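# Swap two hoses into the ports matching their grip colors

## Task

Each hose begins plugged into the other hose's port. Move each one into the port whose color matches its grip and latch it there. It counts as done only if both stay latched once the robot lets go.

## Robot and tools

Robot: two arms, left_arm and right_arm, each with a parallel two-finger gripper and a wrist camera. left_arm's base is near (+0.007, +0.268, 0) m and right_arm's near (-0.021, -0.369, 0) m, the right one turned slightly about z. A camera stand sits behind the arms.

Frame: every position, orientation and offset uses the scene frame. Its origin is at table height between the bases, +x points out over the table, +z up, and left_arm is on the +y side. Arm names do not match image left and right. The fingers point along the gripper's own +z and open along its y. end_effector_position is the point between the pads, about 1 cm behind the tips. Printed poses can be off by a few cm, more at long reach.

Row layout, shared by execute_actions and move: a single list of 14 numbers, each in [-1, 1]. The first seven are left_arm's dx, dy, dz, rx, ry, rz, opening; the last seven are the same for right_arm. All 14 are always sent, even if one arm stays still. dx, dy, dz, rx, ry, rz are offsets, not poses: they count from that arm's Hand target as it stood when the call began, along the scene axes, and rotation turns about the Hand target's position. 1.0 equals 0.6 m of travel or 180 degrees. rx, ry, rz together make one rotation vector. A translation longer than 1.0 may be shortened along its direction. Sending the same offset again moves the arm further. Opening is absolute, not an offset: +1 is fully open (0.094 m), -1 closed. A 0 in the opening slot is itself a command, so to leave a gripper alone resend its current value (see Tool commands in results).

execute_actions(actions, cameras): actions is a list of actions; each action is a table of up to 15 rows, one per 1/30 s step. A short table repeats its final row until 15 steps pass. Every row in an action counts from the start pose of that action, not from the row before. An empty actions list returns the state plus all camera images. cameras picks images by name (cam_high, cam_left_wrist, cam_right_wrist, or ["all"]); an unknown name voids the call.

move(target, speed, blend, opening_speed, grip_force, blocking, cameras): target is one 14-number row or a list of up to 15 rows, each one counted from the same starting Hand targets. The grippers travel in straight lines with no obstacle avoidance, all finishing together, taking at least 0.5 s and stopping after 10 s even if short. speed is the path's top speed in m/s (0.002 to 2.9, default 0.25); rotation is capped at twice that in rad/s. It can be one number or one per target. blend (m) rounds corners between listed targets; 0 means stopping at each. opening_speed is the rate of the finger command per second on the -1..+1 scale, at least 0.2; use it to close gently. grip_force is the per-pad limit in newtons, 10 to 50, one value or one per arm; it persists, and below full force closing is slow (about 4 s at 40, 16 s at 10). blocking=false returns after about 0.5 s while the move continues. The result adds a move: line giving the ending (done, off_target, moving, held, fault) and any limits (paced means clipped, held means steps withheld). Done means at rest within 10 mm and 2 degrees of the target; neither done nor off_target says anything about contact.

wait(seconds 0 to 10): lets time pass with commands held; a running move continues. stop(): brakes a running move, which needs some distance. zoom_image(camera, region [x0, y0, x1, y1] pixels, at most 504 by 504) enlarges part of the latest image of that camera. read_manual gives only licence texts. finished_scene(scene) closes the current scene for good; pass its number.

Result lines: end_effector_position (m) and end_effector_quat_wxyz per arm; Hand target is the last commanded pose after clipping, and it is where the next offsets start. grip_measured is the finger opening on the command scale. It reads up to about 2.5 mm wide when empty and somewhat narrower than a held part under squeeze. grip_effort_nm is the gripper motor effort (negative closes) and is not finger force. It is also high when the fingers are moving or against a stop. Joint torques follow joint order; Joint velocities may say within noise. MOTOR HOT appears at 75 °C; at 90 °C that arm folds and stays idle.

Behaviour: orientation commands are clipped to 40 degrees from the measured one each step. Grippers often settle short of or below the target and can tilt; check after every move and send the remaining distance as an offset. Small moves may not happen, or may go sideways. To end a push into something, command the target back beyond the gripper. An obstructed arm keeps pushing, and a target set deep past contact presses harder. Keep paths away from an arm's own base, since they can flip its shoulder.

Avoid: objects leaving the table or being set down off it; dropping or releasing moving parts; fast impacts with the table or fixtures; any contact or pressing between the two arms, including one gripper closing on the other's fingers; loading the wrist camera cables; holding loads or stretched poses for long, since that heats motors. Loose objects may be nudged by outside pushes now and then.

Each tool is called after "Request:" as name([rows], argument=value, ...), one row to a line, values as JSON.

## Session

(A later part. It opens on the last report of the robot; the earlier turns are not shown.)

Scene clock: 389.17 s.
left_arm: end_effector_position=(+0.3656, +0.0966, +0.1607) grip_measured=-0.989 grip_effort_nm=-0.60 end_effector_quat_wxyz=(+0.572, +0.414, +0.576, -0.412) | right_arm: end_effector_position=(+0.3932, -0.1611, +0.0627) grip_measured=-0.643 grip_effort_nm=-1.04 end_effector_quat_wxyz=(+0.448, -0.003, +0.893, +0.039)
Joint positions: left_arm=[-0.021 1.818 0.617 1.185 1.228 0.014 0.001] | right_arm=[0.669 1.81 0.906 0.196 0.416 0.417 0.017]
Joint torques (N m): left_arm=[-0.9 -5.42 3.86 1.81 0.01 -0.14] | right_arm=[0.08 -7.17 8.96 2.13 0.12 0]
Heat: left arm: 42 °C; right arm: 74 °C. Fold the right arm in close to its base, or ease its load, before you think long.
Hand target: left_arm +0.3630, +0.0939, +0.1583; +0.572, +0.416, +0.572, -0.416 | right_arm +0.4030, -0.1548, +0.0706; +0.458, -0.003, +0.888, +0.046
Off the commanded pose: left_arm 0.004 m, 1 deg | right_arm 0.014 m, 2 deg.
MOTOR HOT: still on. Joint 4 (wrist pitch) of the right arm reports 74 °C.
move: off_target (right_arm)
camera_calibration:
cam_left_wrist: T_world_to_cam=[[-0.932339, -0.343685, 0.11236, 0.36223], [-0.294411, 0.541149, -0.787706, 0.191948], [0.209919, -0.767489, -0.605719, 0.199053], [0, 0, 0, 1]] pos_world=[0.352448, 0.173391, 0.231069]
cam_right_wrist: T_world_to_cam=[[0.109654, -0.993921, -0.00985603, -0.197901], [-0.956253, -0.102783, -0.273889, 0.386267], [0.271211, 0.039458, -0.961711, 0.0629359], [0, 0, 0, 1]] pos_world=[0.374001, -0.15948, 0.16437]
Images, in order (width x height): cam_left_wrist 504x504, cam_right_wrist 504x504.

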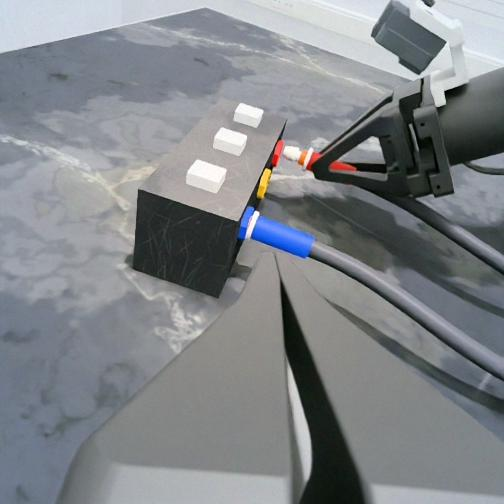

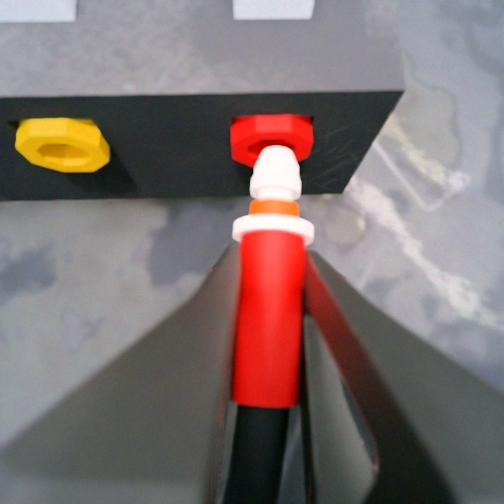

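Request:
move([
  [0,0,0,0,0,0,-1,-0.0467,-0.012,-0.0343,0,0.034,0,-0.8],
  [0,0,0,0,0,0,-1,-0.0467,-0.0095,-0.006,0,0.034,0,-0.8],
  [0,0,0,0,0,0,-1,0.0,0.0,0.0005,0,0.034,0,-0.8],
], speed=0.1, blend=[0.004,0.004,0], cameras=["cam_left_wrist"])

Request:
zoom_image(camera="cam_left_wrist", region=[240, 120, 340, 200])

Scene clock: 391.40 s.
left_arm: end_effector_position=(+0.3656, +0.0966, +0.1607) grip_measured=-0.989 grip_effort_nm=-0.60 end_effector_quat_wxyz=(+0.572, +0.414, +0.576, -0.412) | right_arm: end_effector_position=(+0.3937, -0.1604, +0.0638) grip_measured=-0.643 grip_effort_nm=-1.04 end_effector_quat_wxyz=(+0.401, +0.000, +0.915, +0.040)
Joint positions: left_arm=[-0.021 1.818 0.617 1.185 1.228 0.014 0.001] | right_arm=[0.651 1.813 1.008 -0.002 0.362 0.452 0.017]
Joint torques (N m): left_arm=[-0.91 -5.41 3.84 1.82 0.02 -0.15] | right_arm=[0.01 -7.49 9.03 1.99 0.12 -0.01]
Heat: left arm: 42 °C; right arm: 73 °C. Fold the right arm in close to its base, or ease its load, before you think long.
Hand target: left_arm +0.3630, +0.0939, +0.1583; +0.572, +0.416, +0.572, -0.416 | right_arm +0.4030, -0.1549, +0.0709; +0.410, -0.001, +0.911, +0.046
Off the commanded pose: left_arm 0.004 m, 1 deg | right_arm 0.013 m, 1 deg.
MOTOR HOT: still on. Joint 4 (wrist pitch) of the right arm reports 73 °C.
move: off_target (right_arm)
camera_calibration:
cam_left_wrist: T_world_to_cam=[[-0.932339, -0.343685, 0.11236, 0.36223], [-0.294411, 0.541149, -0.787706, 0.191948], [0.209919, -0.767489, -0.605719, 0.199053], [0, 0, 0, 1]] pos_world=[0.352448, 0.173391, 0.231069]
Images, in order (width x height): cam_left_wrist 504x504.

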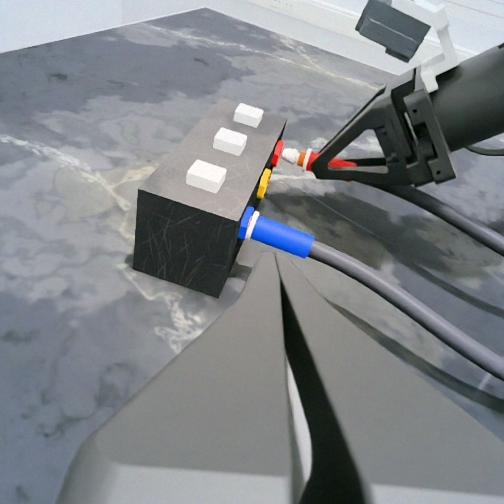

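Scaled by 5.040 from the camera's 504x504 image, which has a finer 720x720 frame.

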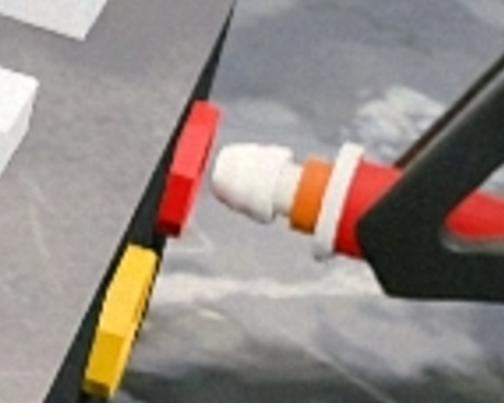

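Request:
move([
  [0,0,0,0,0,0,-1,0.037,0.004,0.007,0,0,0,-0.8],
  [0,0,0,0,0,0,-1,0.055,0.005,0.02,0.004,-0.06,-0.003,-0.8],
  [0,0,0,0,0,0,-1,0.08,0.007,0.035,0.01,-0.12,-0.007,-0.8],
], speed=0.1, blend=[0.003,0.003,0], cameras=["cam_left_wrist","cam_right_wrist"])

Request:
zoom_image(camera="cam_left_wrist", region=[240, 120, 340, 200])

Request:
zoom_image(camera="cam_right_wrist", region=[180, 100, 380, 260])

Scene clock: 394.40 s.
left_arm: end_effector_position=(+0.3656, +0.0966, +0.1607) grip_measured=-0.989 grip_effort_nm=-0.61 end_effector_quat_wxyz=(+0.572, +0.414, +0.576, -0.412) | right_arm: end_effector_position=(+0.4122, -0.1608, +0.0573) grip_measured=-0.643 grip_effort_nm=-1.05 end_effector_quat_wxyz=(+0.496, -0.025, +0.868, +0.011)
Joint positions: left_arm=[-0.021 1.818 0.617 1.185 1.228 0.014 0.001] | right_arm=[0.668 1.9 0.892 0.398 0.48 0.306 0.017]
Joint torques (N m): left_arm=[-0.9 -5.42 3.84 1.82 0.01 -0.15] | right_arm=[-2.29 -6.23 8.73 4.5 0.11 -0.04]
Heat: left arm: 42 °C; right arm: 74 °C. Fold the right arm in close to its base, or ease its load, before you think long.
Hand target: left_arm +0.3630, +0.0939, +0.1583; +0.572, +0.416, +0.572, -0.416 | right_arm +0.4510, -0.1506, +0.0919; +0.574, +0.007, +0.817, +0.055
Off the commanded pose: left_arm 0.004 m, 1 deg | right_arm 0.053 m, 12 deg.
MOTOR HOT: still on. Joint 4 (wrist pitch) of the right arm reports 74 °C.
move: off_target (right_arm)
camera_calibration:
cam_left_wrist: T_world_to_cam=[[-0.932339, -0.343685, 0.11236, 0.36223], [-0.294411, 0.541149, -0.787706, 0.191948], [0.209919, -0.767489, -0.605719, 0.199053], [0, 0, 0, 1]] pos_world=[0.352448, 0.173391, 0.231069]
cam_right_wrist: T_world_to_cam=[[0.115778, -0.990869, 0.0690993, -0.206191], [-0.919847, -0.13321, -0.368968, 0.388574], [0.374803, -0.0208423, -0.92687, -0.0018141], [0, 0, 0, 1]] pos_world=[0.381981, -0.152584, 0.155937]
Images, in order (width x height): cam_left_wrist 504x504, cam_right_wrist 504x504.

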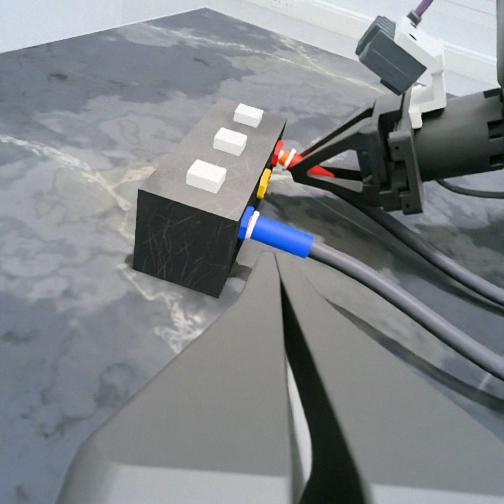

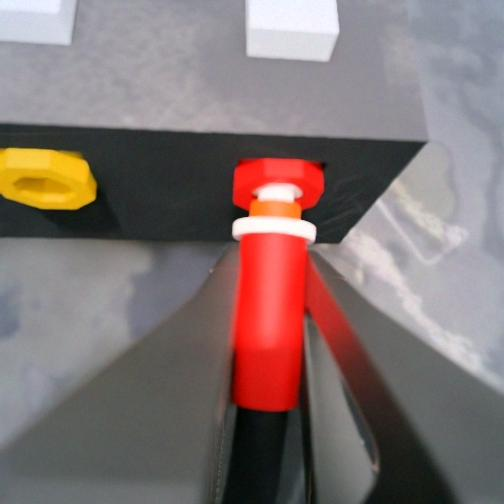

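Scaled by 5.040 from the camera's 504x504 image, which has a finer 720x720 frame.

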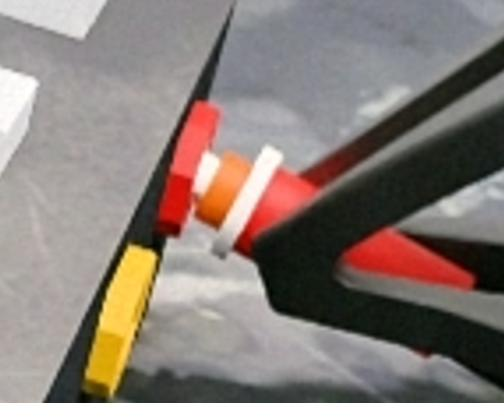

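Scaled by 2.520 from the camera's 504x504 image, which has a finer 720x720 frame.

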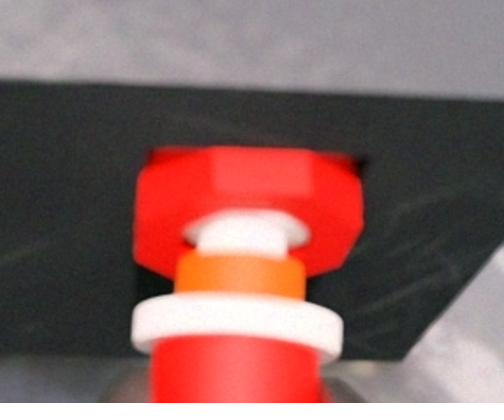

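Request:
move([
  [0,0,0,0,0,0,-1,0.02,0.003,0.04,0.005,0.0,-0.004,-0.8],
  [0,0,0,0,0,0,-1,0.1,0.01,0.075,0.012,-0.03,-0.008,-0.8],
], speed=0.15, blend=[0.004,0], cameras=["cam_left_wrist","cam_right_wrist"])

Request:
zoom_image(camera="cam_left_wrist", region=[240, 120, 340, 200])

Request:
zoom_image(camera="cam_right_wrist", region=[180, 100, 380, 260])

Scene clock: 395.80 s.
left_arm: end_effector_position=(+0.3656, +0.0966, +0.1607) grip_measured=-0.989 grip_effort_nm=-0.60 end_effector_quat_wxyz=(+0.572, +0.414, +0.576, -0.412) | right_arm: end_effector_position=(+0.4145, -0.1617, +0.0562) grip_measured=-0.643 grip_effort_nm=-1.05 end_effector_quat_wxyz=(+0.478, -0.042, +0.877, -0.004)
Joint positions: left_arm=[-0.021 1.818 0.617 1.185 1.228 0.014 0.001] | right_arm=[0.66 1.901 0.935 0.311 0.469 0.278 0.017]
Joint torques (N m): left_arm=[-0.9 -5.41 3.85 1.81 0.01 -0.14] | right_arm=[-6.11 -7.17 16.98 5.12 0.11 -0.17]
Heat: left arm: 42 °C; right arm: 75 °C. Fold the right arm in close to its base, or ease its load, before you think long.
Hand target: left_arm +0.3630, +0.0939, +0.1583; +0.572, +0.416, +0.572, -0.416 | right_arm +0.5110, -0.1447, +0.1367; +0.612, +0.025, +0.788, +0.064
Off the commanded pose: left_arm 0.004 m, 1 deg | right_arm 0.127 m, 22 deg.
MOTOR HOT: still on. Joint 4 (wrist pitch) of the right arm reports 75 °C.
move: off_target (right_arm)
camera_calibration:
cam_left_wrist: T_world_to_cam=[[-0.932339, -0.343685, 0.11236, 0.36223], [-0.294411, 0.541149, -0.787706, 0.191948], [0.209919, -0.767489, -0.605719, 0.199053], [0, 0, 0, 1]] pos_world=[0.352448, 0.173391, 0.231069]
cam_right_wrist: T_world_to_cam=[[0.134425, -0.98508, 0.107461, -0.216267], [-0.931308, -0.16264, -0.325905, 0.387605], [0.33852, -0.0562689, -0.939275, 0.0062685], [0, 0, 0, 1]] pos_world=[0.387929, -0.149647, 0.15545]
Images, in order (width x height): cam_left_wrist 504x504, cam_right_wrist 504x504.

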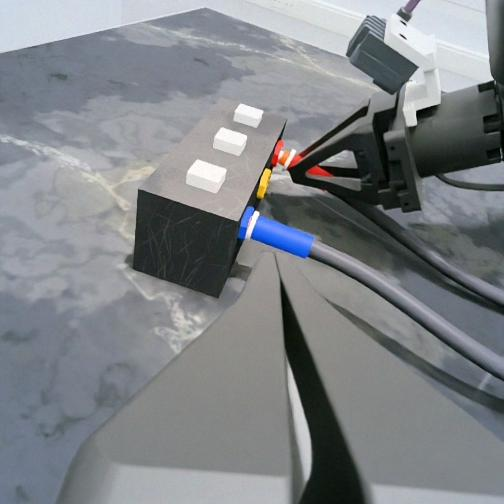

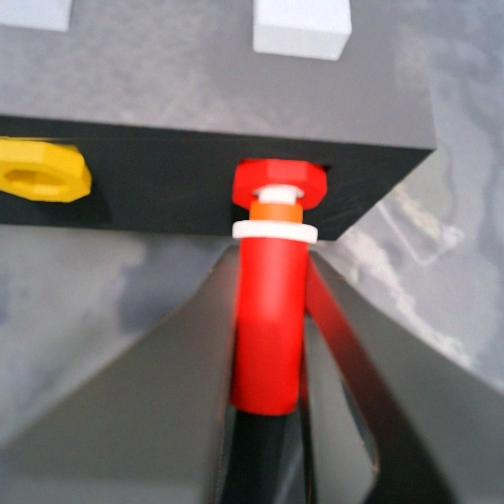

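Scaled by 5.040 from the camera's 504x504 image, which has a finer 720x720 frame.

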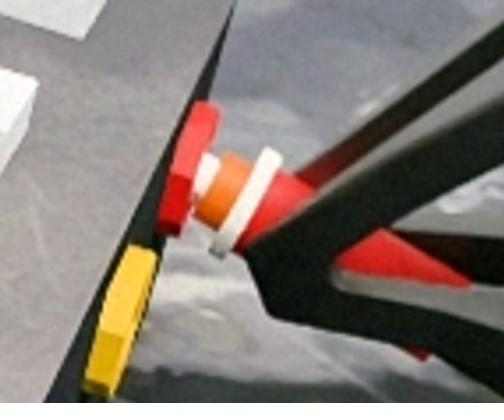

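Scaled by 2.520 from the camera's 504x504 image, which has a finer 720x720 frame.

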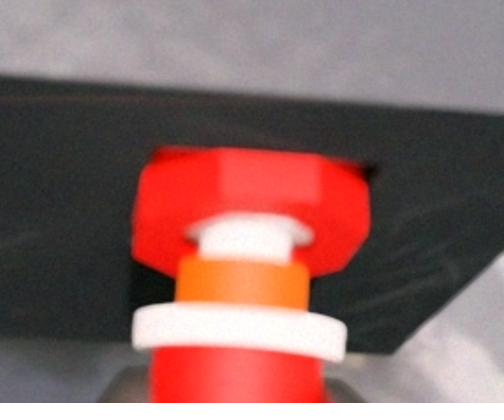

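Request:
move([
  [0,0,0,0,0,0,-1,-0.11,-0.01,0.02,0.0,0.03,0.0,-0.8],
  [0,0,0,0,0,0,-1,-0.11,-0.01,0.03,0.004,0.08,-0.002,-0.8],
], speed=0.15, blend=[0.004,0], cameras=["cam_left_wrist","cam_right_wrist"])

Request:
zoom_image(camera="cam_left_wrist", region=[240, 120, 340, 200])

Request:
zoom_image(camera="cam_right_wrist", region=[180, 100, 380, 260])

Scene clock: 398.20 s.
left_arm: end_effector_position=(+0.3656, +0.0966, +0.1607) grip_measured=-0.989 grip_effort_nm=-0.60 end_effector_quat_wxyz=(+0.572, +0.414, +0.576, -0.412) | right_arm: end_effector_position=(+0.4322, -0.1540, +0.1272) grip_measured=-0.643 grip_effort_nm=-1.05 end_effector_quat_wxyz=(+0.479, +0.024, +0.876, +0.048)
Joint positions: left_arm=[-0.021 1.818 0.617 1.185 1.228 0.014 0.001] | right_arm=[0.639 1.801 1.125 0.046 0.429 0.423 0.017]
Joint torques (N m): left_arm=[-0.9 -5.44 3.86 1.81 0.02 -0.15] | right_arm=[-0.05 -10.07 10.17 2.41 0.27 0.11]
Heat: left arm: 42 °C; right arm: 76 °C. Fold the right arm in close to its base, or ease its load, before you think long.
Hand target: left_arm +0.3630, +0.0939, +0.1583; +0.572, +0.416, +0.572, -0.416 | right_arm +0.4451, -0.1507, +0.1549; +0.509, +0.039, +0.858, +0.063
Off the commanded pose: left_arm 0.004 m, 1 deg | right_arm 0.030 m, 5 deg.
MOTOR HOT: still on. Joint 4 (wrist pitch) of the right arm reports 76 °C.
move: off_target (right_arm)
camera_calibration:
cam_left_wrist: T_world_to_cam=[[-0.932339, -0.343685, 0.11236, 0.36223], [-0.294411, 0.541149, -0.787706, 0.191948], [0.209919, -0.767489, -0.605719, 0.199053], [0, 0, 0, 1]] pos_world=[0.352448, 0.173391, 0.231069]
cam_right_wrist: T_world_to_cam=[[0.0681687, -0.996575, -0.046813, -0.17223], [-0.938308, -0.0480973, -0.34244, 0.451376], [0.339015, 0.0672687, -0.938373, 0.0860646], [0, 0, 0, 1]] pos_world=[0.406093, -0.15572, 0.227267]
Images, in order (width x height): cam_left_wrist 504x504, cam_right_wrist 504x504.

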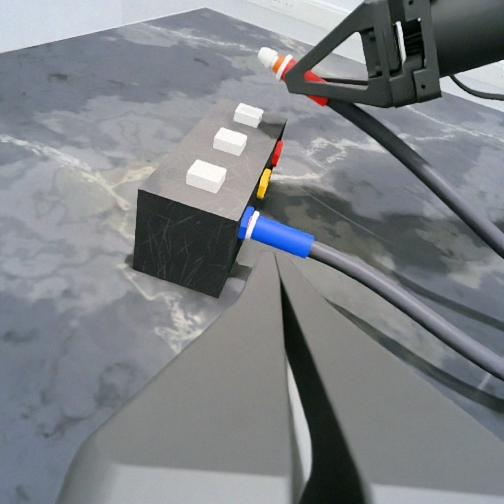

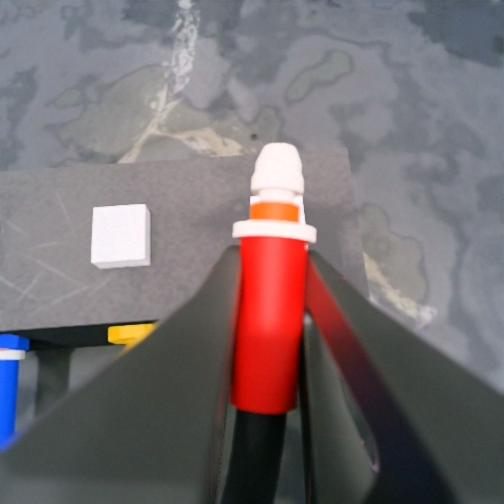

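Scaled by 5.040 from the camera's 504x504 image, which has a finer 720x720 frame.

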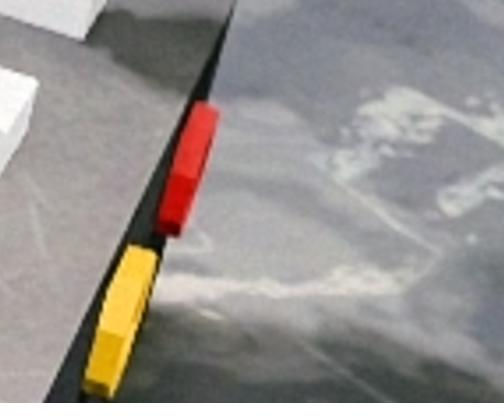

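Scaled by 2.520 from the camera's 504x504 image, which has a finer 720x720 frame.

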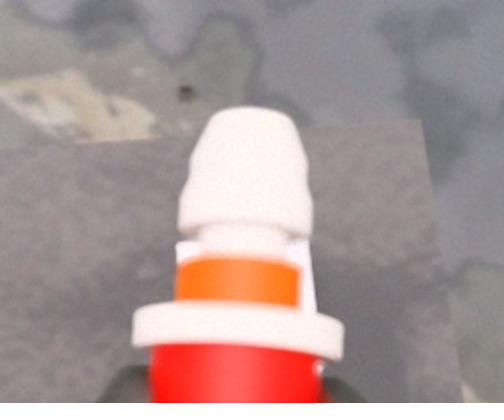

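Request:
move([
  [0,0,0,0,0,0,-1,-0.15,-0.02,-0.05,-0.0215,0.0604,0.0225,-0.8],
  [0,0,0,0,0,0,-1,-0.155,-0.027,-0.198,-0.0215,0.0604,0.0225,-0.8],
  [0,0,0,0,0,0,-1,-0.155,-0.027,-0.224,-0.0215,0.0604,0.0225,-0.8],
  [0,0,0,0,0,0,-1,-0.157,-0.027,-0.216,-0.0215,0.0604,0.0225,-0.3],
  [0,0,0,0,0,0,-1,-0.157,-0.027,-0.234,-0.0215,0.0604,0.0225,-0.3],
], speed=[0.15,0.15,0.05,0.05,0.05], blend=[0.01,0.004,0,0,0], cameras=["cam_left_wrist","cam_right_wrist"])

Request:
zoom_image(camera="cam_left_wrist", region=[290, 130, 430, 230])

Scene clock: 402.90 s.
left_arm: end_effector_position=(+0.3656, +0.0966, +0.1607) grip_measured=-0.989 grip_effort_nm=-0.60 end_effector_quat_wxyz=(+0.572, +0.414, +0.576, -0.412) | right_arm: end_effector_position=(+0.3537, -0.1659, +0.0226) grip_measured=-0.302 grip_effort_nm=0.11 end_effector_quat_wxyz=(+0.428, -0.004, +0.902, +0.048)
Joint positions: left_arm=[-0.021 1.818 0.617 1.185 1.228 0.014 0.001] | right_arm=[0.714 1.808 0.732 0.318 0.416 0.473 0.033]
Joint torques (N m): left_arm=[-0.91 -5.44 3.85 1.82 0.02 -0.14] | right_arm=[0.38 -6.32 4.21 2.16 0.17 0.14]
Heat: left arm: 42 °C; right arm: 73 °C. Fold the right arm in close to its base, or ease its load, before you think long.
Hand target: left_arm +0.3630, +0.0939, +0.1583; +0.572, +0.416, +0.572, -0.416 | right_arm +0.3508, -0.1669, +0.0144; +0.424, -0.002, +0.904, +0.048
Off the commanded pose: left_arm 0.004 m, 1 deg | right_arm 0.009 m, 1 deg.
MOTOR HOT: still on. Joint 4 (wrist pitch) of the right arm reports 73 °C.
move: done
camera_calibration:
cam_left_wrist: T_world_to_cam=[[-0.932339, -0.343685, 0.11236, 0.36223], [-0.294411, 0.541149, -0.787706, 0.191948], [0.209919, -0.767489, -0.605719, 0.199053], [0, 0, 0, 1]] pos_world=[0.352448, 0.173391, 0.231069]
cam_right_wrist: T_world_to_cam=[[0.119127, -0.992436, -0.029658, -0.201278], [-0.966391, -0.109043, -0.232805, 0.338666], [0.22781, 0.0563945, -0.972071, 0.053681], [0, 0, 0, 1]] pos_world=[0.339033, -0.165854, 0.125055]
Images, in order (width x height): cam_left_wrist 504x504, cam_right_wrist 504x504.

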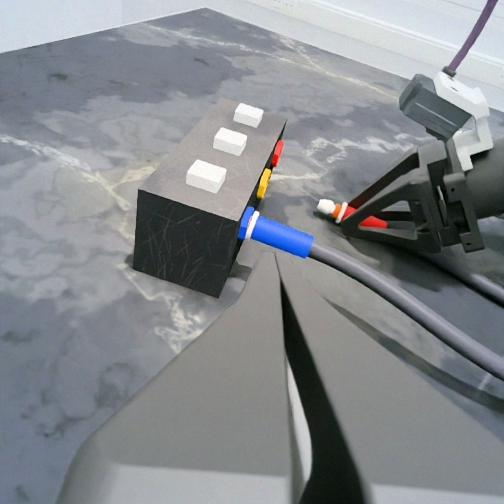

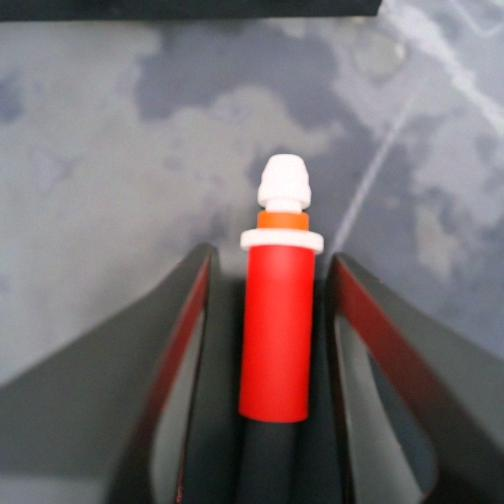

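Scaled by 3.600 from the camera's 504x504 image, which has a finer 720x720 frame.

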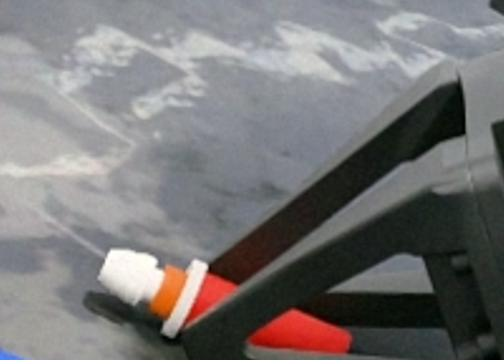

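Request:
move([
  [0,0,0,0,0,0,-1,0,0,0,0,0,0,-0.8],
  [0,0,0,0,0,0,-1,-0.01,-0.002,0.0593,0,0.03,0,-0.8],
  [0,0,0,0,0,0,-1,0.0353,0.0078,0.0877,0,0.03,0,-0.8],
  [0,0,0,0,0,0,-1,0.087,0.0205,0.0935,0,0.03,0,-0.8],
], speed=0.1, blend=[0,0.004,0.004,0], cameras=["cam_left_wrist","cam_right_wrist"])

Request:
zoom_image(camera="cam_left_wrist", region=[240, 120, 340, 200])

Request:
zoom_image(camera="cam_right_wrist", region=[180, 70, 380, 230])

Scene clock: 405.67 s.
left_arm: end_effector_position=(+0.3656, +0.0966, +0.1607) grip_measured=-0.989 grip_effort_nm=-0.60 end_effector_quat_wxyz=(+0.572, +0.414, +0.576, -0.412) | right_arm: end_effector_position=(+0.3915, -0.1612, +0.0609) grip_measured=-0.642 grip_effort_nm=-1.05 end_effector_quat_wxyz=(+0.369, +0.000, +0.929, +0.039)
Joint positions: left_arm=[-0.021 1.818 0.617 1.185 1.228 0.014 0.001] | right_arm=[0.639 1.823 1.062 -0.109 0.324 0.468 0.017]
Joint torques (N m): left_arm=[-0.9 -5.41 3.85 1.81 0.01 -0.15] | right_arm=[-0.08 -7.69 9.84 1.87 0.11 -0.04]
Heat: left arm: 42 °C; right arm: 72 °C. Fold the right arm in close to its base, or ease its load, before you think long.
Hand target: left_arm +0.3630, +0.0939, +0.1583; +0.572, +0.416, +0.572, -0.416 | right_arm +0.4030, -0.1547, +0.0705; +0.381, +0.000, +0.923, +0.048
Off the commanded pose: left_arm 0.004 m, 1 deg | right_arm 0.016 m, 2 deg.
MOTOR HOT: still on. Joint 4 (wrist pitch) of the right arm reports 72 °C.
move: off_target (right_arm)
camera_calibration:
cam_left_wrist: T_world_to_cam=[[-0.932339, -0.343685, 0.11236, 0.36223], [-0.294411, 0.541149, -0.787706, 0.191948], [0.209919, -0.767489, -0.605719, 0.199053], [0, 0, 0, 1]] pos_world=[0.352448, 0.173391, 0.231069]
cam_right_wrist: T_world_to_cam=[[0.106144, -0.993923, -0.0291775, -0.195222], [-0.989221, -0.102574, -0.104504, 0.386718], [0.100876, 0.0399555, -0.994096, 0.130412], [0, 0, 0, 1]] pos_world=[0.390116, -0.159579, 0.164359]
Images, in order (width x height): cam_left_wrist 504x504, cam_right_wrist 504x504.

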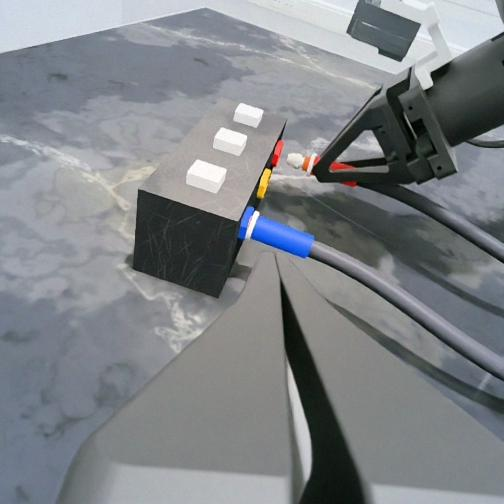

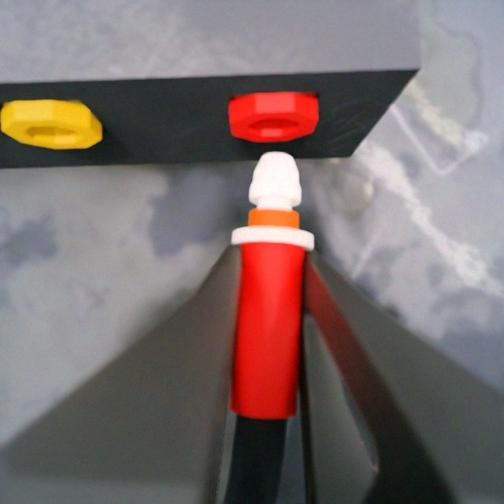

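Scaled by 5.040 from the camera's 504x504 image, which has a finer 720x720 frame.

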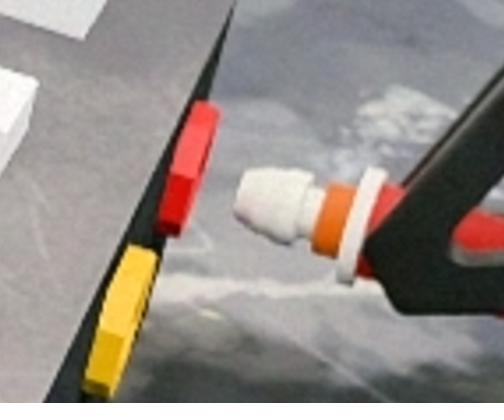

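Scaled by 2.520 from the camera's 504x504 image, which has a finer 720x720 frame.

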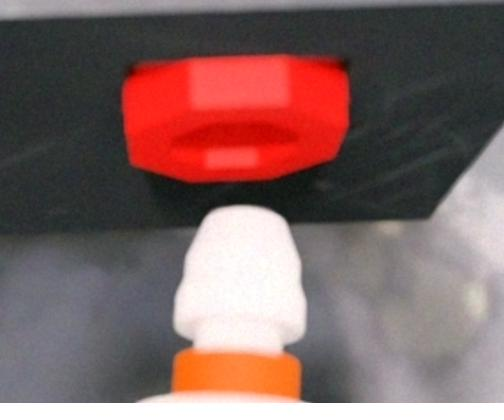

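Request:
move([
  [0,0,0,0,0,0,-1,0.042,0.004,0.012,0,0,0.003,-0.8],
], speed=0.1, cameras=["cam_left_wrist"])

Request:
zoom_image(camera="cam_left_wrist", region=[240, 120, 340, 200])

Request:
move([
  [0,0,0,0,0,0,-1,0.0,0.0,0.02,0.0,-0.08,0,-0.8],
  [0,0,0,0,0,0,-1,0.0,0.0,0.04,0.01,-0.15,-0.007,-0.8],
], speed=0.1, blend=[0.004,0], grip_force=[50,10], cameras=["cam_left_wrist","cam_right_wrist"])

Request:
zoom_image(camera="cam_left_wrist", region=[240, 120, 340, 200])

Request:
zoom_image(camera="cam_right_wrist", region=[180, 100, 380, 260])

Scene clock: 406.90 s.
left_arm: end_effector_position=(+0.3656, +0.0966, +0.1607) grip_measured=-0.989 grip_effort_nm=-0.60 end_effector_quat_wxyz=(+0.572, +0.414, +0.576, -0.412) | right_arm: end_effector_position=(+0.4085, -0.1613, +0.0633) grip_measured=-0.642 grip_effort_nm=-1.05 end_effector_quat_wxyz=(+0.356, -0.008, +0.934, +0.033)
Joint positions: left_arm=[-0.021 1.818 0.617 1.185 1.228 0.014 0.001] | right_arm=[0.61 1.876 1.164 -0.181 0.299 0.436 0.017]
Joint torques (N m): left_arm=[-0.9 -5.41 3.85 1.82 0.01 -0.14] | right_arm=[-0.43 -7.77 10.48 2.2 0.07 -0.01]
Heat: left arm: 42 °C; right arm: 71 °C.
Hand target: left_arm +0.3630, +0.0939, +0.1583; +0.572, +0.416, +0.572, -0.416 | right_arm +0.4282, -0.1522, +0.0778; +0.381, -0.004, +0.923, +0.050
Off the commanded pose: left_arm 0.004 m, 1 deg | right_arm 0.026 m, 4 deg.
MOTOR HOT: cleared for the motors of the right arm.
move: off_target (right_arm)
camera_calibration:
cam_left_wrist: T_world_to_cam=[[-0.932339, -0.343685, 0.11236, 0.36223], [-0.294411, 0.541149, -0.787706, 0.191948], [0.209919, -0.767489, -0.605719, 0.199053], [0, 0, 0, 1]] pos_world=[0.352448, 0.173391, 0.231069]
Images, in order (width x height): cam_left_wrist 504x504.

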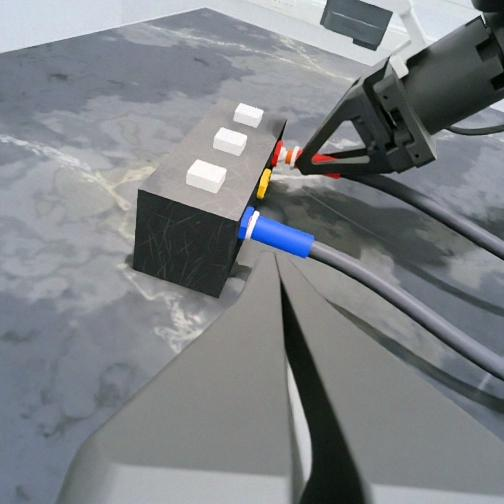

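Scaled by 5.040 from the camera's 504x504 image, which has a finer 720x720 frame.

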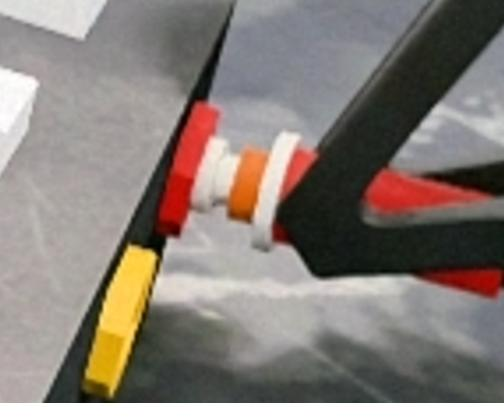

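Scene clock: 409.90 s.
left_arm: end_effector_position=(+0.3656, +0.0966, +0.1607) grip_measured=-0.989 grip_effort_nm=-0.60 end_effector_quat_wxyz=(+0.572, +0.414, +0.576, -0.412) | right_arm: end_effector_position=(+0.4089, -0.1616, +0.0626) grip_measured=-0.625 grip_effort_nm=-0.31 end_effector_quat_wxyz=(+0.519, -0.025, +0.854, +0.030)
Joint positions: left_arm=[-0.021 1.818 0.617 1.185 1.228 0.014 0.001] | right_arm=[0.665 1.885 0.826 0.521 0.464 0.289 0.018]
Joint torques (N m): left_arm=[-0.9 -5.42 3.85 1.81 0.01 -0.15] | right_arm=[0.47 -9.16 6.69 3.99 0.47 -0.03]
Heat: left arm: 42 °C; right arm: 72 °C.
Hand target: left_arm +0.3630, +0.0939, +0.1583; +0.572, +0.416, +0.572, -0.416 | right_arm +0.4282, -0.1522, +0.1019; +0.586, +0.000, +0.808, +0.058
Off the commanded pose: left_arm 0.004 m, 1 deg | right_arm 0.045 m, 10 deg.
grip_force (N): 50, 10
move: off_target (right_arm)
camera_calibration:
cam_left_wrist: T_world_to_cam=[[-0.932339, -0.343685, 0.11236, 0.36223], [-0.294411, 0.541149, -0.787706, 0.191948], [0.209919, -0.767489, -0.605719, 0.199053], [0, 0, 0, 1]] pos_world=[0.352448, 0.173391, 0.231069]
cam_right_wrist: T_world_to_cam=[[0.131368, -0.990437, 0.0421587, -0.211667], [-0.895807, -0.136816, -0.422861, 0.38022], [0.424585, 0.0177843, -0.905213, -0.011226], [0, 0, 0, 1]] pos_world=[0.373176, -0.157423, 0.159542]
Images, in order (width x height): cam_left_wrist 504x504, cam_right_wrist 504x504.

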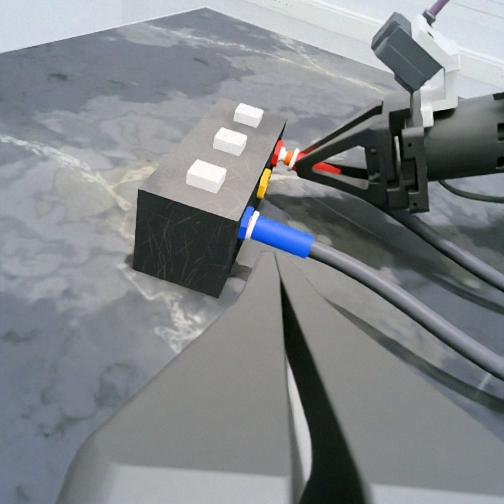

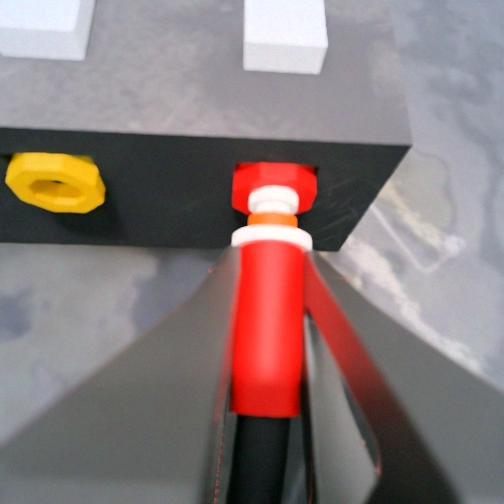

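Scaled by 5.040 from the camera's 504x504 image, which has a finer 720x720 frame.

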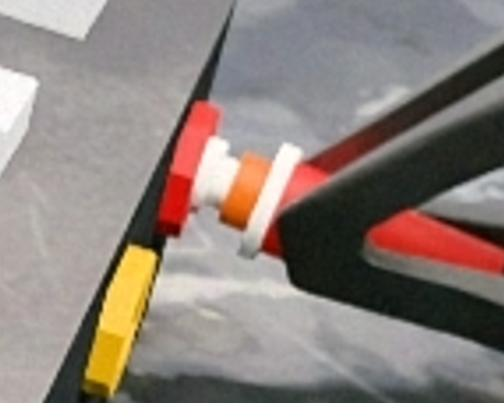

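Scaled by 2.520 from the camera's 504x504 image, which has a finer 720x720 frame.

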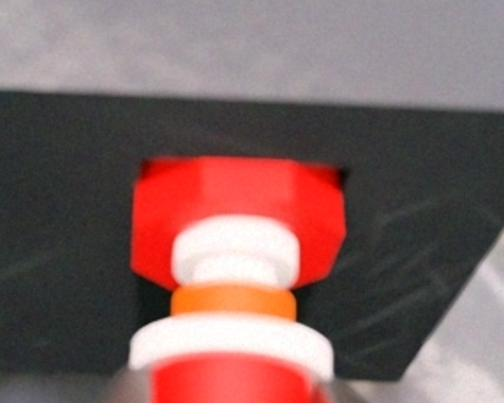

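Request:
move([
  [0,0,0,0,0,0,-1,-0.01,0.0,0.02,0.0,0.045,0,-0.8],
  [0,0,0,0,0,0,-1,0.05,0.004,0.03,0.006,0.045,-0.004,-0.8],
], speed=0.15, blend=[0.004,0], grip_force=[50,50], cameras=["cam_left_wrist","cam_right_wrist"])

Request:
zoom_image(camera="cam_left_wrist", region=[240, 120, 340, 200])

Request:
zoom_image(camera="cam_right_wrist", region=[180, 100, 380, 260])

Scene clock: 411.37 s.
left_arm: end_effector_position=(+0.3656, +0.0966, +0.1607) grip_measured=-0.989 grip_effort_nm=-0.60 end_effector_quat_wxyz=(+0.572, +0.414, +0.576, -0.412) | right_arm: end_effector_position=(+0.4110, -0.1615, +0.0642) grip_measured=-0.643 grip_effort_nm=-1.05 end_effector_quat_wxyz=(+0.449, -0.029, +0.893, +0.017)
Joint positions: left_arm=[-0.021 1.818 0.617 1.185 1.228 0.014 0.001] | right_arm=[0.646 1.858 0.978 0.172 0.415 0.337 0.017]
Joint torques (N m): left_arm=[-0.88 -5.41 3.86 1.82 0.01 -0.15] | right_arm=[-2.4 -9.76 12.72 3.49 0.17 0.19]
Heat: left arm: 42 °C; right arm: 73 °C.
Hand target: left_arm +0.3630, +0.0939, +0.1583; +0.572, +0.416, +0.572, -0.416 | right_arm +0.4581, -0.1497, +0.1196; +0.528, +0.015, +0.847, +0.061
Off the commanded pose: left_arm 0.004 m, 1 deg | right_arm 0.074 m, 13 deg.
move: off_target (right_arm)
camera_calibration:
cam_left_wrist: T_world_to_cam=[[-0.932339, -0.343685, 0.11236, 0.36223], [-0.294411, 0.541149, -0.787706, 0.191948], [0.209919, -0.767489, -0.605719, 0.199053], [0, 0, 0, 1]] pos_world=[0.352448, 0.173391, 0.231069]
cam_right_wrist: T_world_to_cam=[[0.134767, -0.989436, 0.0534177, -0.213915], [-0.951812, -0.144254, -0.270636, 0.394949], [0.275483, -0.0143708, -0.961199, 0.0490947], [0, 0, 0, 1]] pos_world=[0.391222, -0.153977, 0.165504]
Images, in order (width x height): cam_left_wrist 504x504, cam_right_wrist 504x504.

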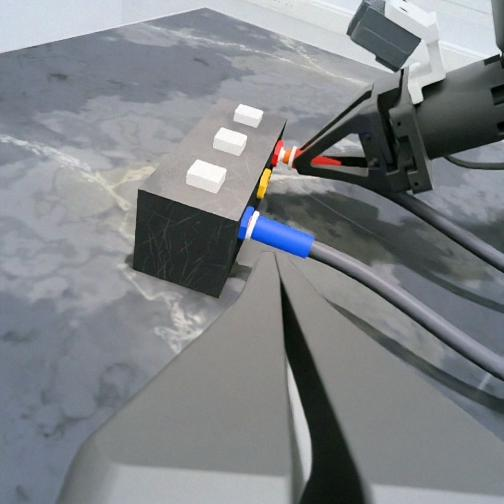

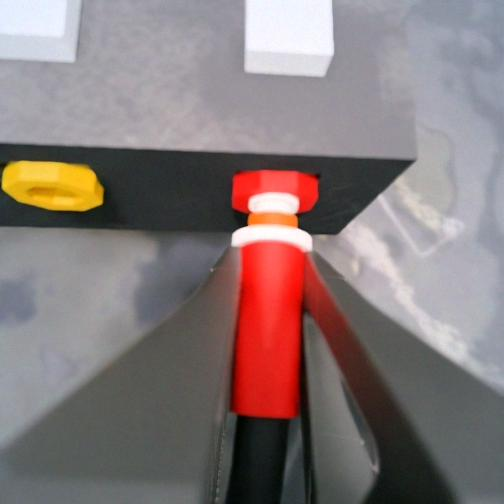

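Scaled by 5.040 from the camera's 504x504 image, which has a finer 720x720 frame.

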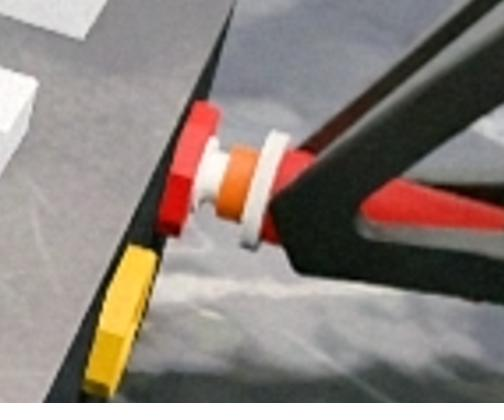

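Scaled by 2.520 from the camera's 504x504 image, which has a finer 720x720 frame.

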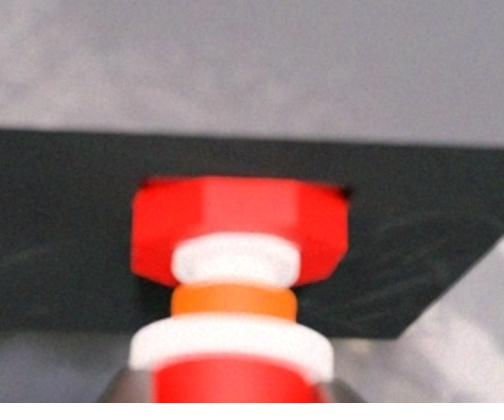

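Request:
move([
  [0,0,0,0,0,0,-1,0.065,0.007,0.03,0.008,-0.03,-0.005,-0.8],
  [0,0,0,0,0,0,-1,0.13,0.013,0.062,0.015,-0.06,-0.01,-0.8],
], speed=0.15, blend=[0.004,0], cameras=["cam_left_wrist","cam_right_wrist"])

Request:
zoom_image(camera="cam_left_wrist", region=[240, 120, 340, 200])

Request:
zoom_image(camera="cam_right_wrist", region=[180, 100, 380, 260])

Scene clock: 412.80 s.
left_arm: end_effector_position=(+0.3656, +0.0966, +0.1607) grip_measured=-0.989 grip_effort_nm=-0.60 end_effector_quat_wxyz=(+0.572, +0.414, +0.576, -0.412) | right_arm: end_effector_position=(+0.4200, -0.1614, +0.0672) grip_measured=-0.643 grip_effort_nm=-1.05 end_effector_quat_wxyz=(+0.429, -0.044, +0.902, +0.014)
Joint positions: left_arm=[-0.021 1.818 0.617 1.185 1.228 0.014 0.001] | right_arm=[0.622 1.875 1.056 0.072 0.373 0.31 0.017]
Joint torques (N m): left_arm=[-0.92 -5.42 3.86 1.82 0.02 -0.15] | right_arm=[-5.01 -7.27 17.31 5.69 0.75 -0.04]
Heat: left arm: 42 °C; right arm: 75 °C. Fold the right arm in close to its base, or ease its load, before you think long.
Hand target: left_arm +0.3630, +0.0939, +0.1583; +0.572, +0.416, +0.572, -0.416 | right_arm +0.5362, -0.1420, +0.1568; +0.605, +0.035, +0.792, +0.074
Off the commanded pose: left_arm 0.004 m, 1 deg | right_arm 0.148 m, 27 deg.
MOTOR HOT: joint 4 (wrist pitch) of the right arm reports 75 °C; the controller's stop level is 90 °C. To cool a motor, set the load down, stop pushing, or move to a pose that needs little force.
move: off_target (right_arm)
camera_calibration:
cam_left_wrist: T_world_to_cam=[[-0.932339, -0.343685, 0.11236, 0.36223], [-0.294411, 0.541149, -0.787706, 0.191948], [0.209919, -0.767489, -0.605719, 0.199053], [0, 0, 0, 1]] pos_world=[0.352448, 0.173391, 0.231069]
cam_right_wrist: T_world_to_cam=[[0.161077, -0.984744, 0.0658312, -0.226179], [-0.959214, -0.171903, -0.224406, 0.399848], [0.232299, -0.0269995, -0.97227, 0.0663283], [0, 0, 0, 1]] pos_world=[0.404564, -0.152203, 0.169107]
Images, in order (width x height): cam_left_wrist 504x504, cam_right_wrist 504x504.

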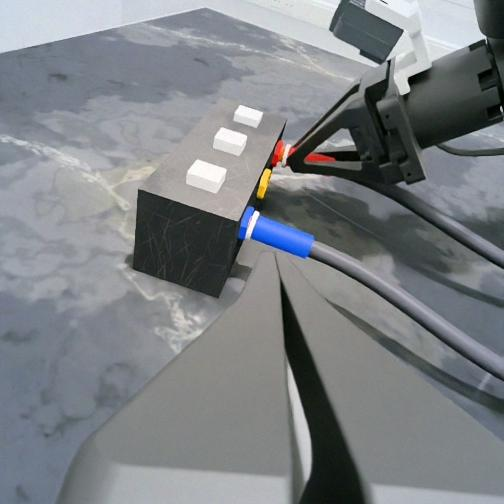

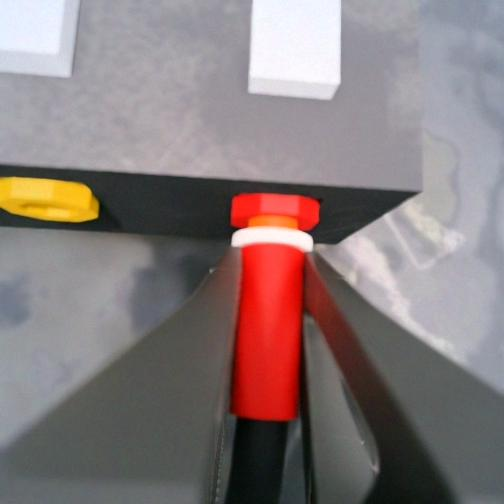

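Scaled by 5.040 from the camera's 504x504 image, which has a finer 720x720 frame.

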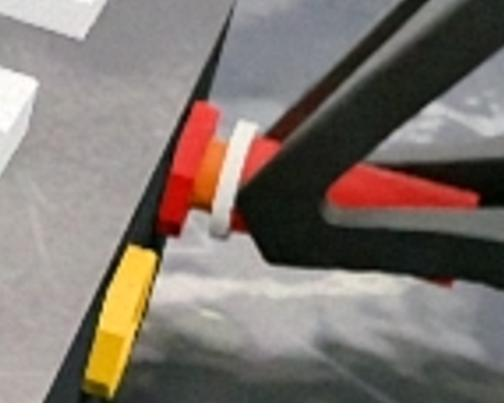

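Scaled by 2.520 from the camera's 504x504 image, which has a finer 720x720 frame.

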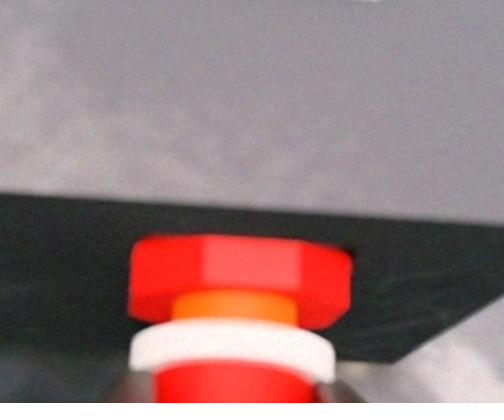

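Request:
move([
  [0,0,0,0,0,0,-1,0.08,0.008,0.01,0.006,-0.03,-0.004,-0.8],
], speed=0.2, cameras=["cam_left_wrist","cam_right_wrist"])

Request:
zoom_image(camera="cam_left_wrist", region=[240, 120, 340, 200])

Request:
zoom_image(camera="cam_right_wrist", region=[180, 100, 380, 260])

Scene clock: 414.23 s.
left_arm: end_effector_position=(+0.3656, +0.0966, +0.1607) grip_measured=-0.989 grip_effort_nm=-0.60 end_effector_quat_wxyz=(+0.572, +0.414, +0.576, -0.412) | right_arm: end_effector_position=(+0.4262, -0.1610, +0.0662) grip_measured=-0.643 grip_effort_nm=-1.05 end_effector_quat_wxyz=(+0.406, -0.056, +0.912, +0.004)
Joint positions: left_arm=[-0.021 1.818 0.617 1.185 1.228 0.014 0.001] | right_arm=[0.61 1.903 1.132 -0.025 0.355 0.289 0.017]
Joint torques (N m): left_arm=[-0.92 -5.39 3.85 1.82 0.01 -0.15] | right_arm=[-6.71 -6.26 18.71 6.7 0.9 0.05]
Heat: left arm: 42 °C; right arm: 79 °C. Fold the right arm in close to its base, or ease its load, before you think long.
Hand target: left_arm +0.3630, +0.0939, +0.1583; +0.572, +0.416, +0.572, -0.416 | right_arm +0.5842, -0.1371, +0.1630; +0.642, +0.042, +0.761, +0.079
Off the commanded pose: left_arm 0.004 m, 1 deg | right_arm 0.187 m, 35 deg.
MOTOR HOT: still on. Joint 4 (wrist pitch) of the right arm reports 79 °C.
move: off_target (right_arm)
camera_calibration:
cam_left_wrist: T_world_to_cam=[[-0.932339, -0.343685, 0.11236, 0.36223], [-0.294411, 0.541149, -0.787706, 0.191948], [0.209919, -0.767489, -0.605719, 0.199053], [0, 0, 0, 1]] pos_world=[0.352448, 0.173391, 0.231069]
cam_right_wrist: T_world_to_cam=[[0.178791, -0.979922, 0.0882449, -0.234993], [-0.965932, -0.191877, -0.173659, 0.401934], [0.187105, -0.0541898, -0.980844, 0.0794048], [0, 0, 0, 1]] pos_world=[0.415398, -0.14885, 0.16842]
Images, in order (width x height): cam_left_wrist 504x504, cam_right_wrist 504x504.

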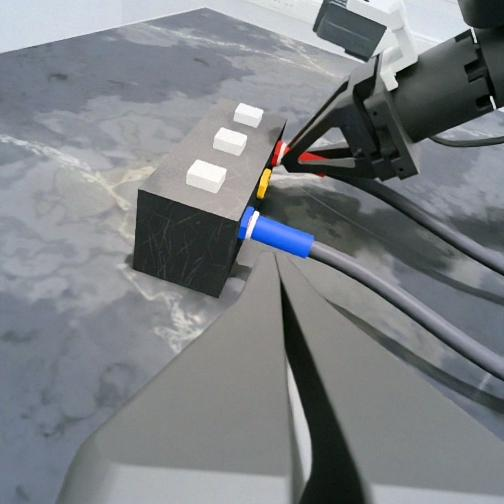

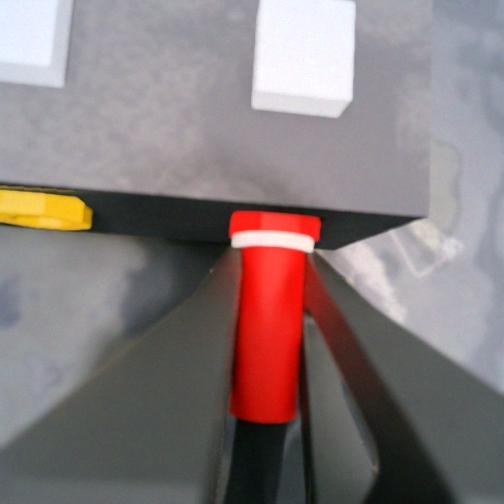

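Scaled by 5.040 from the camera's 504x504 image, which has a finer 720x720 frame.

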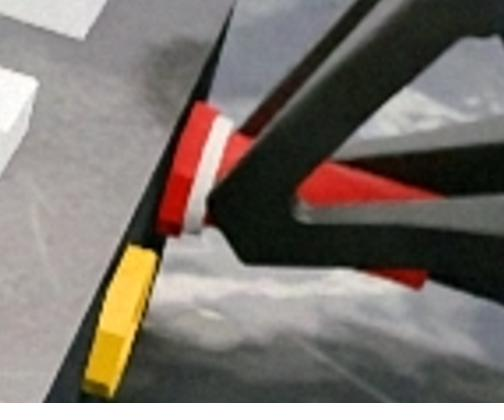

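Scaled by 2.520 from the camera's 504x504 image, which has a finer 720x720 frame.

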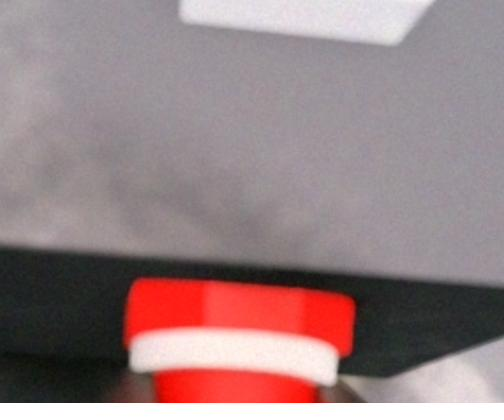

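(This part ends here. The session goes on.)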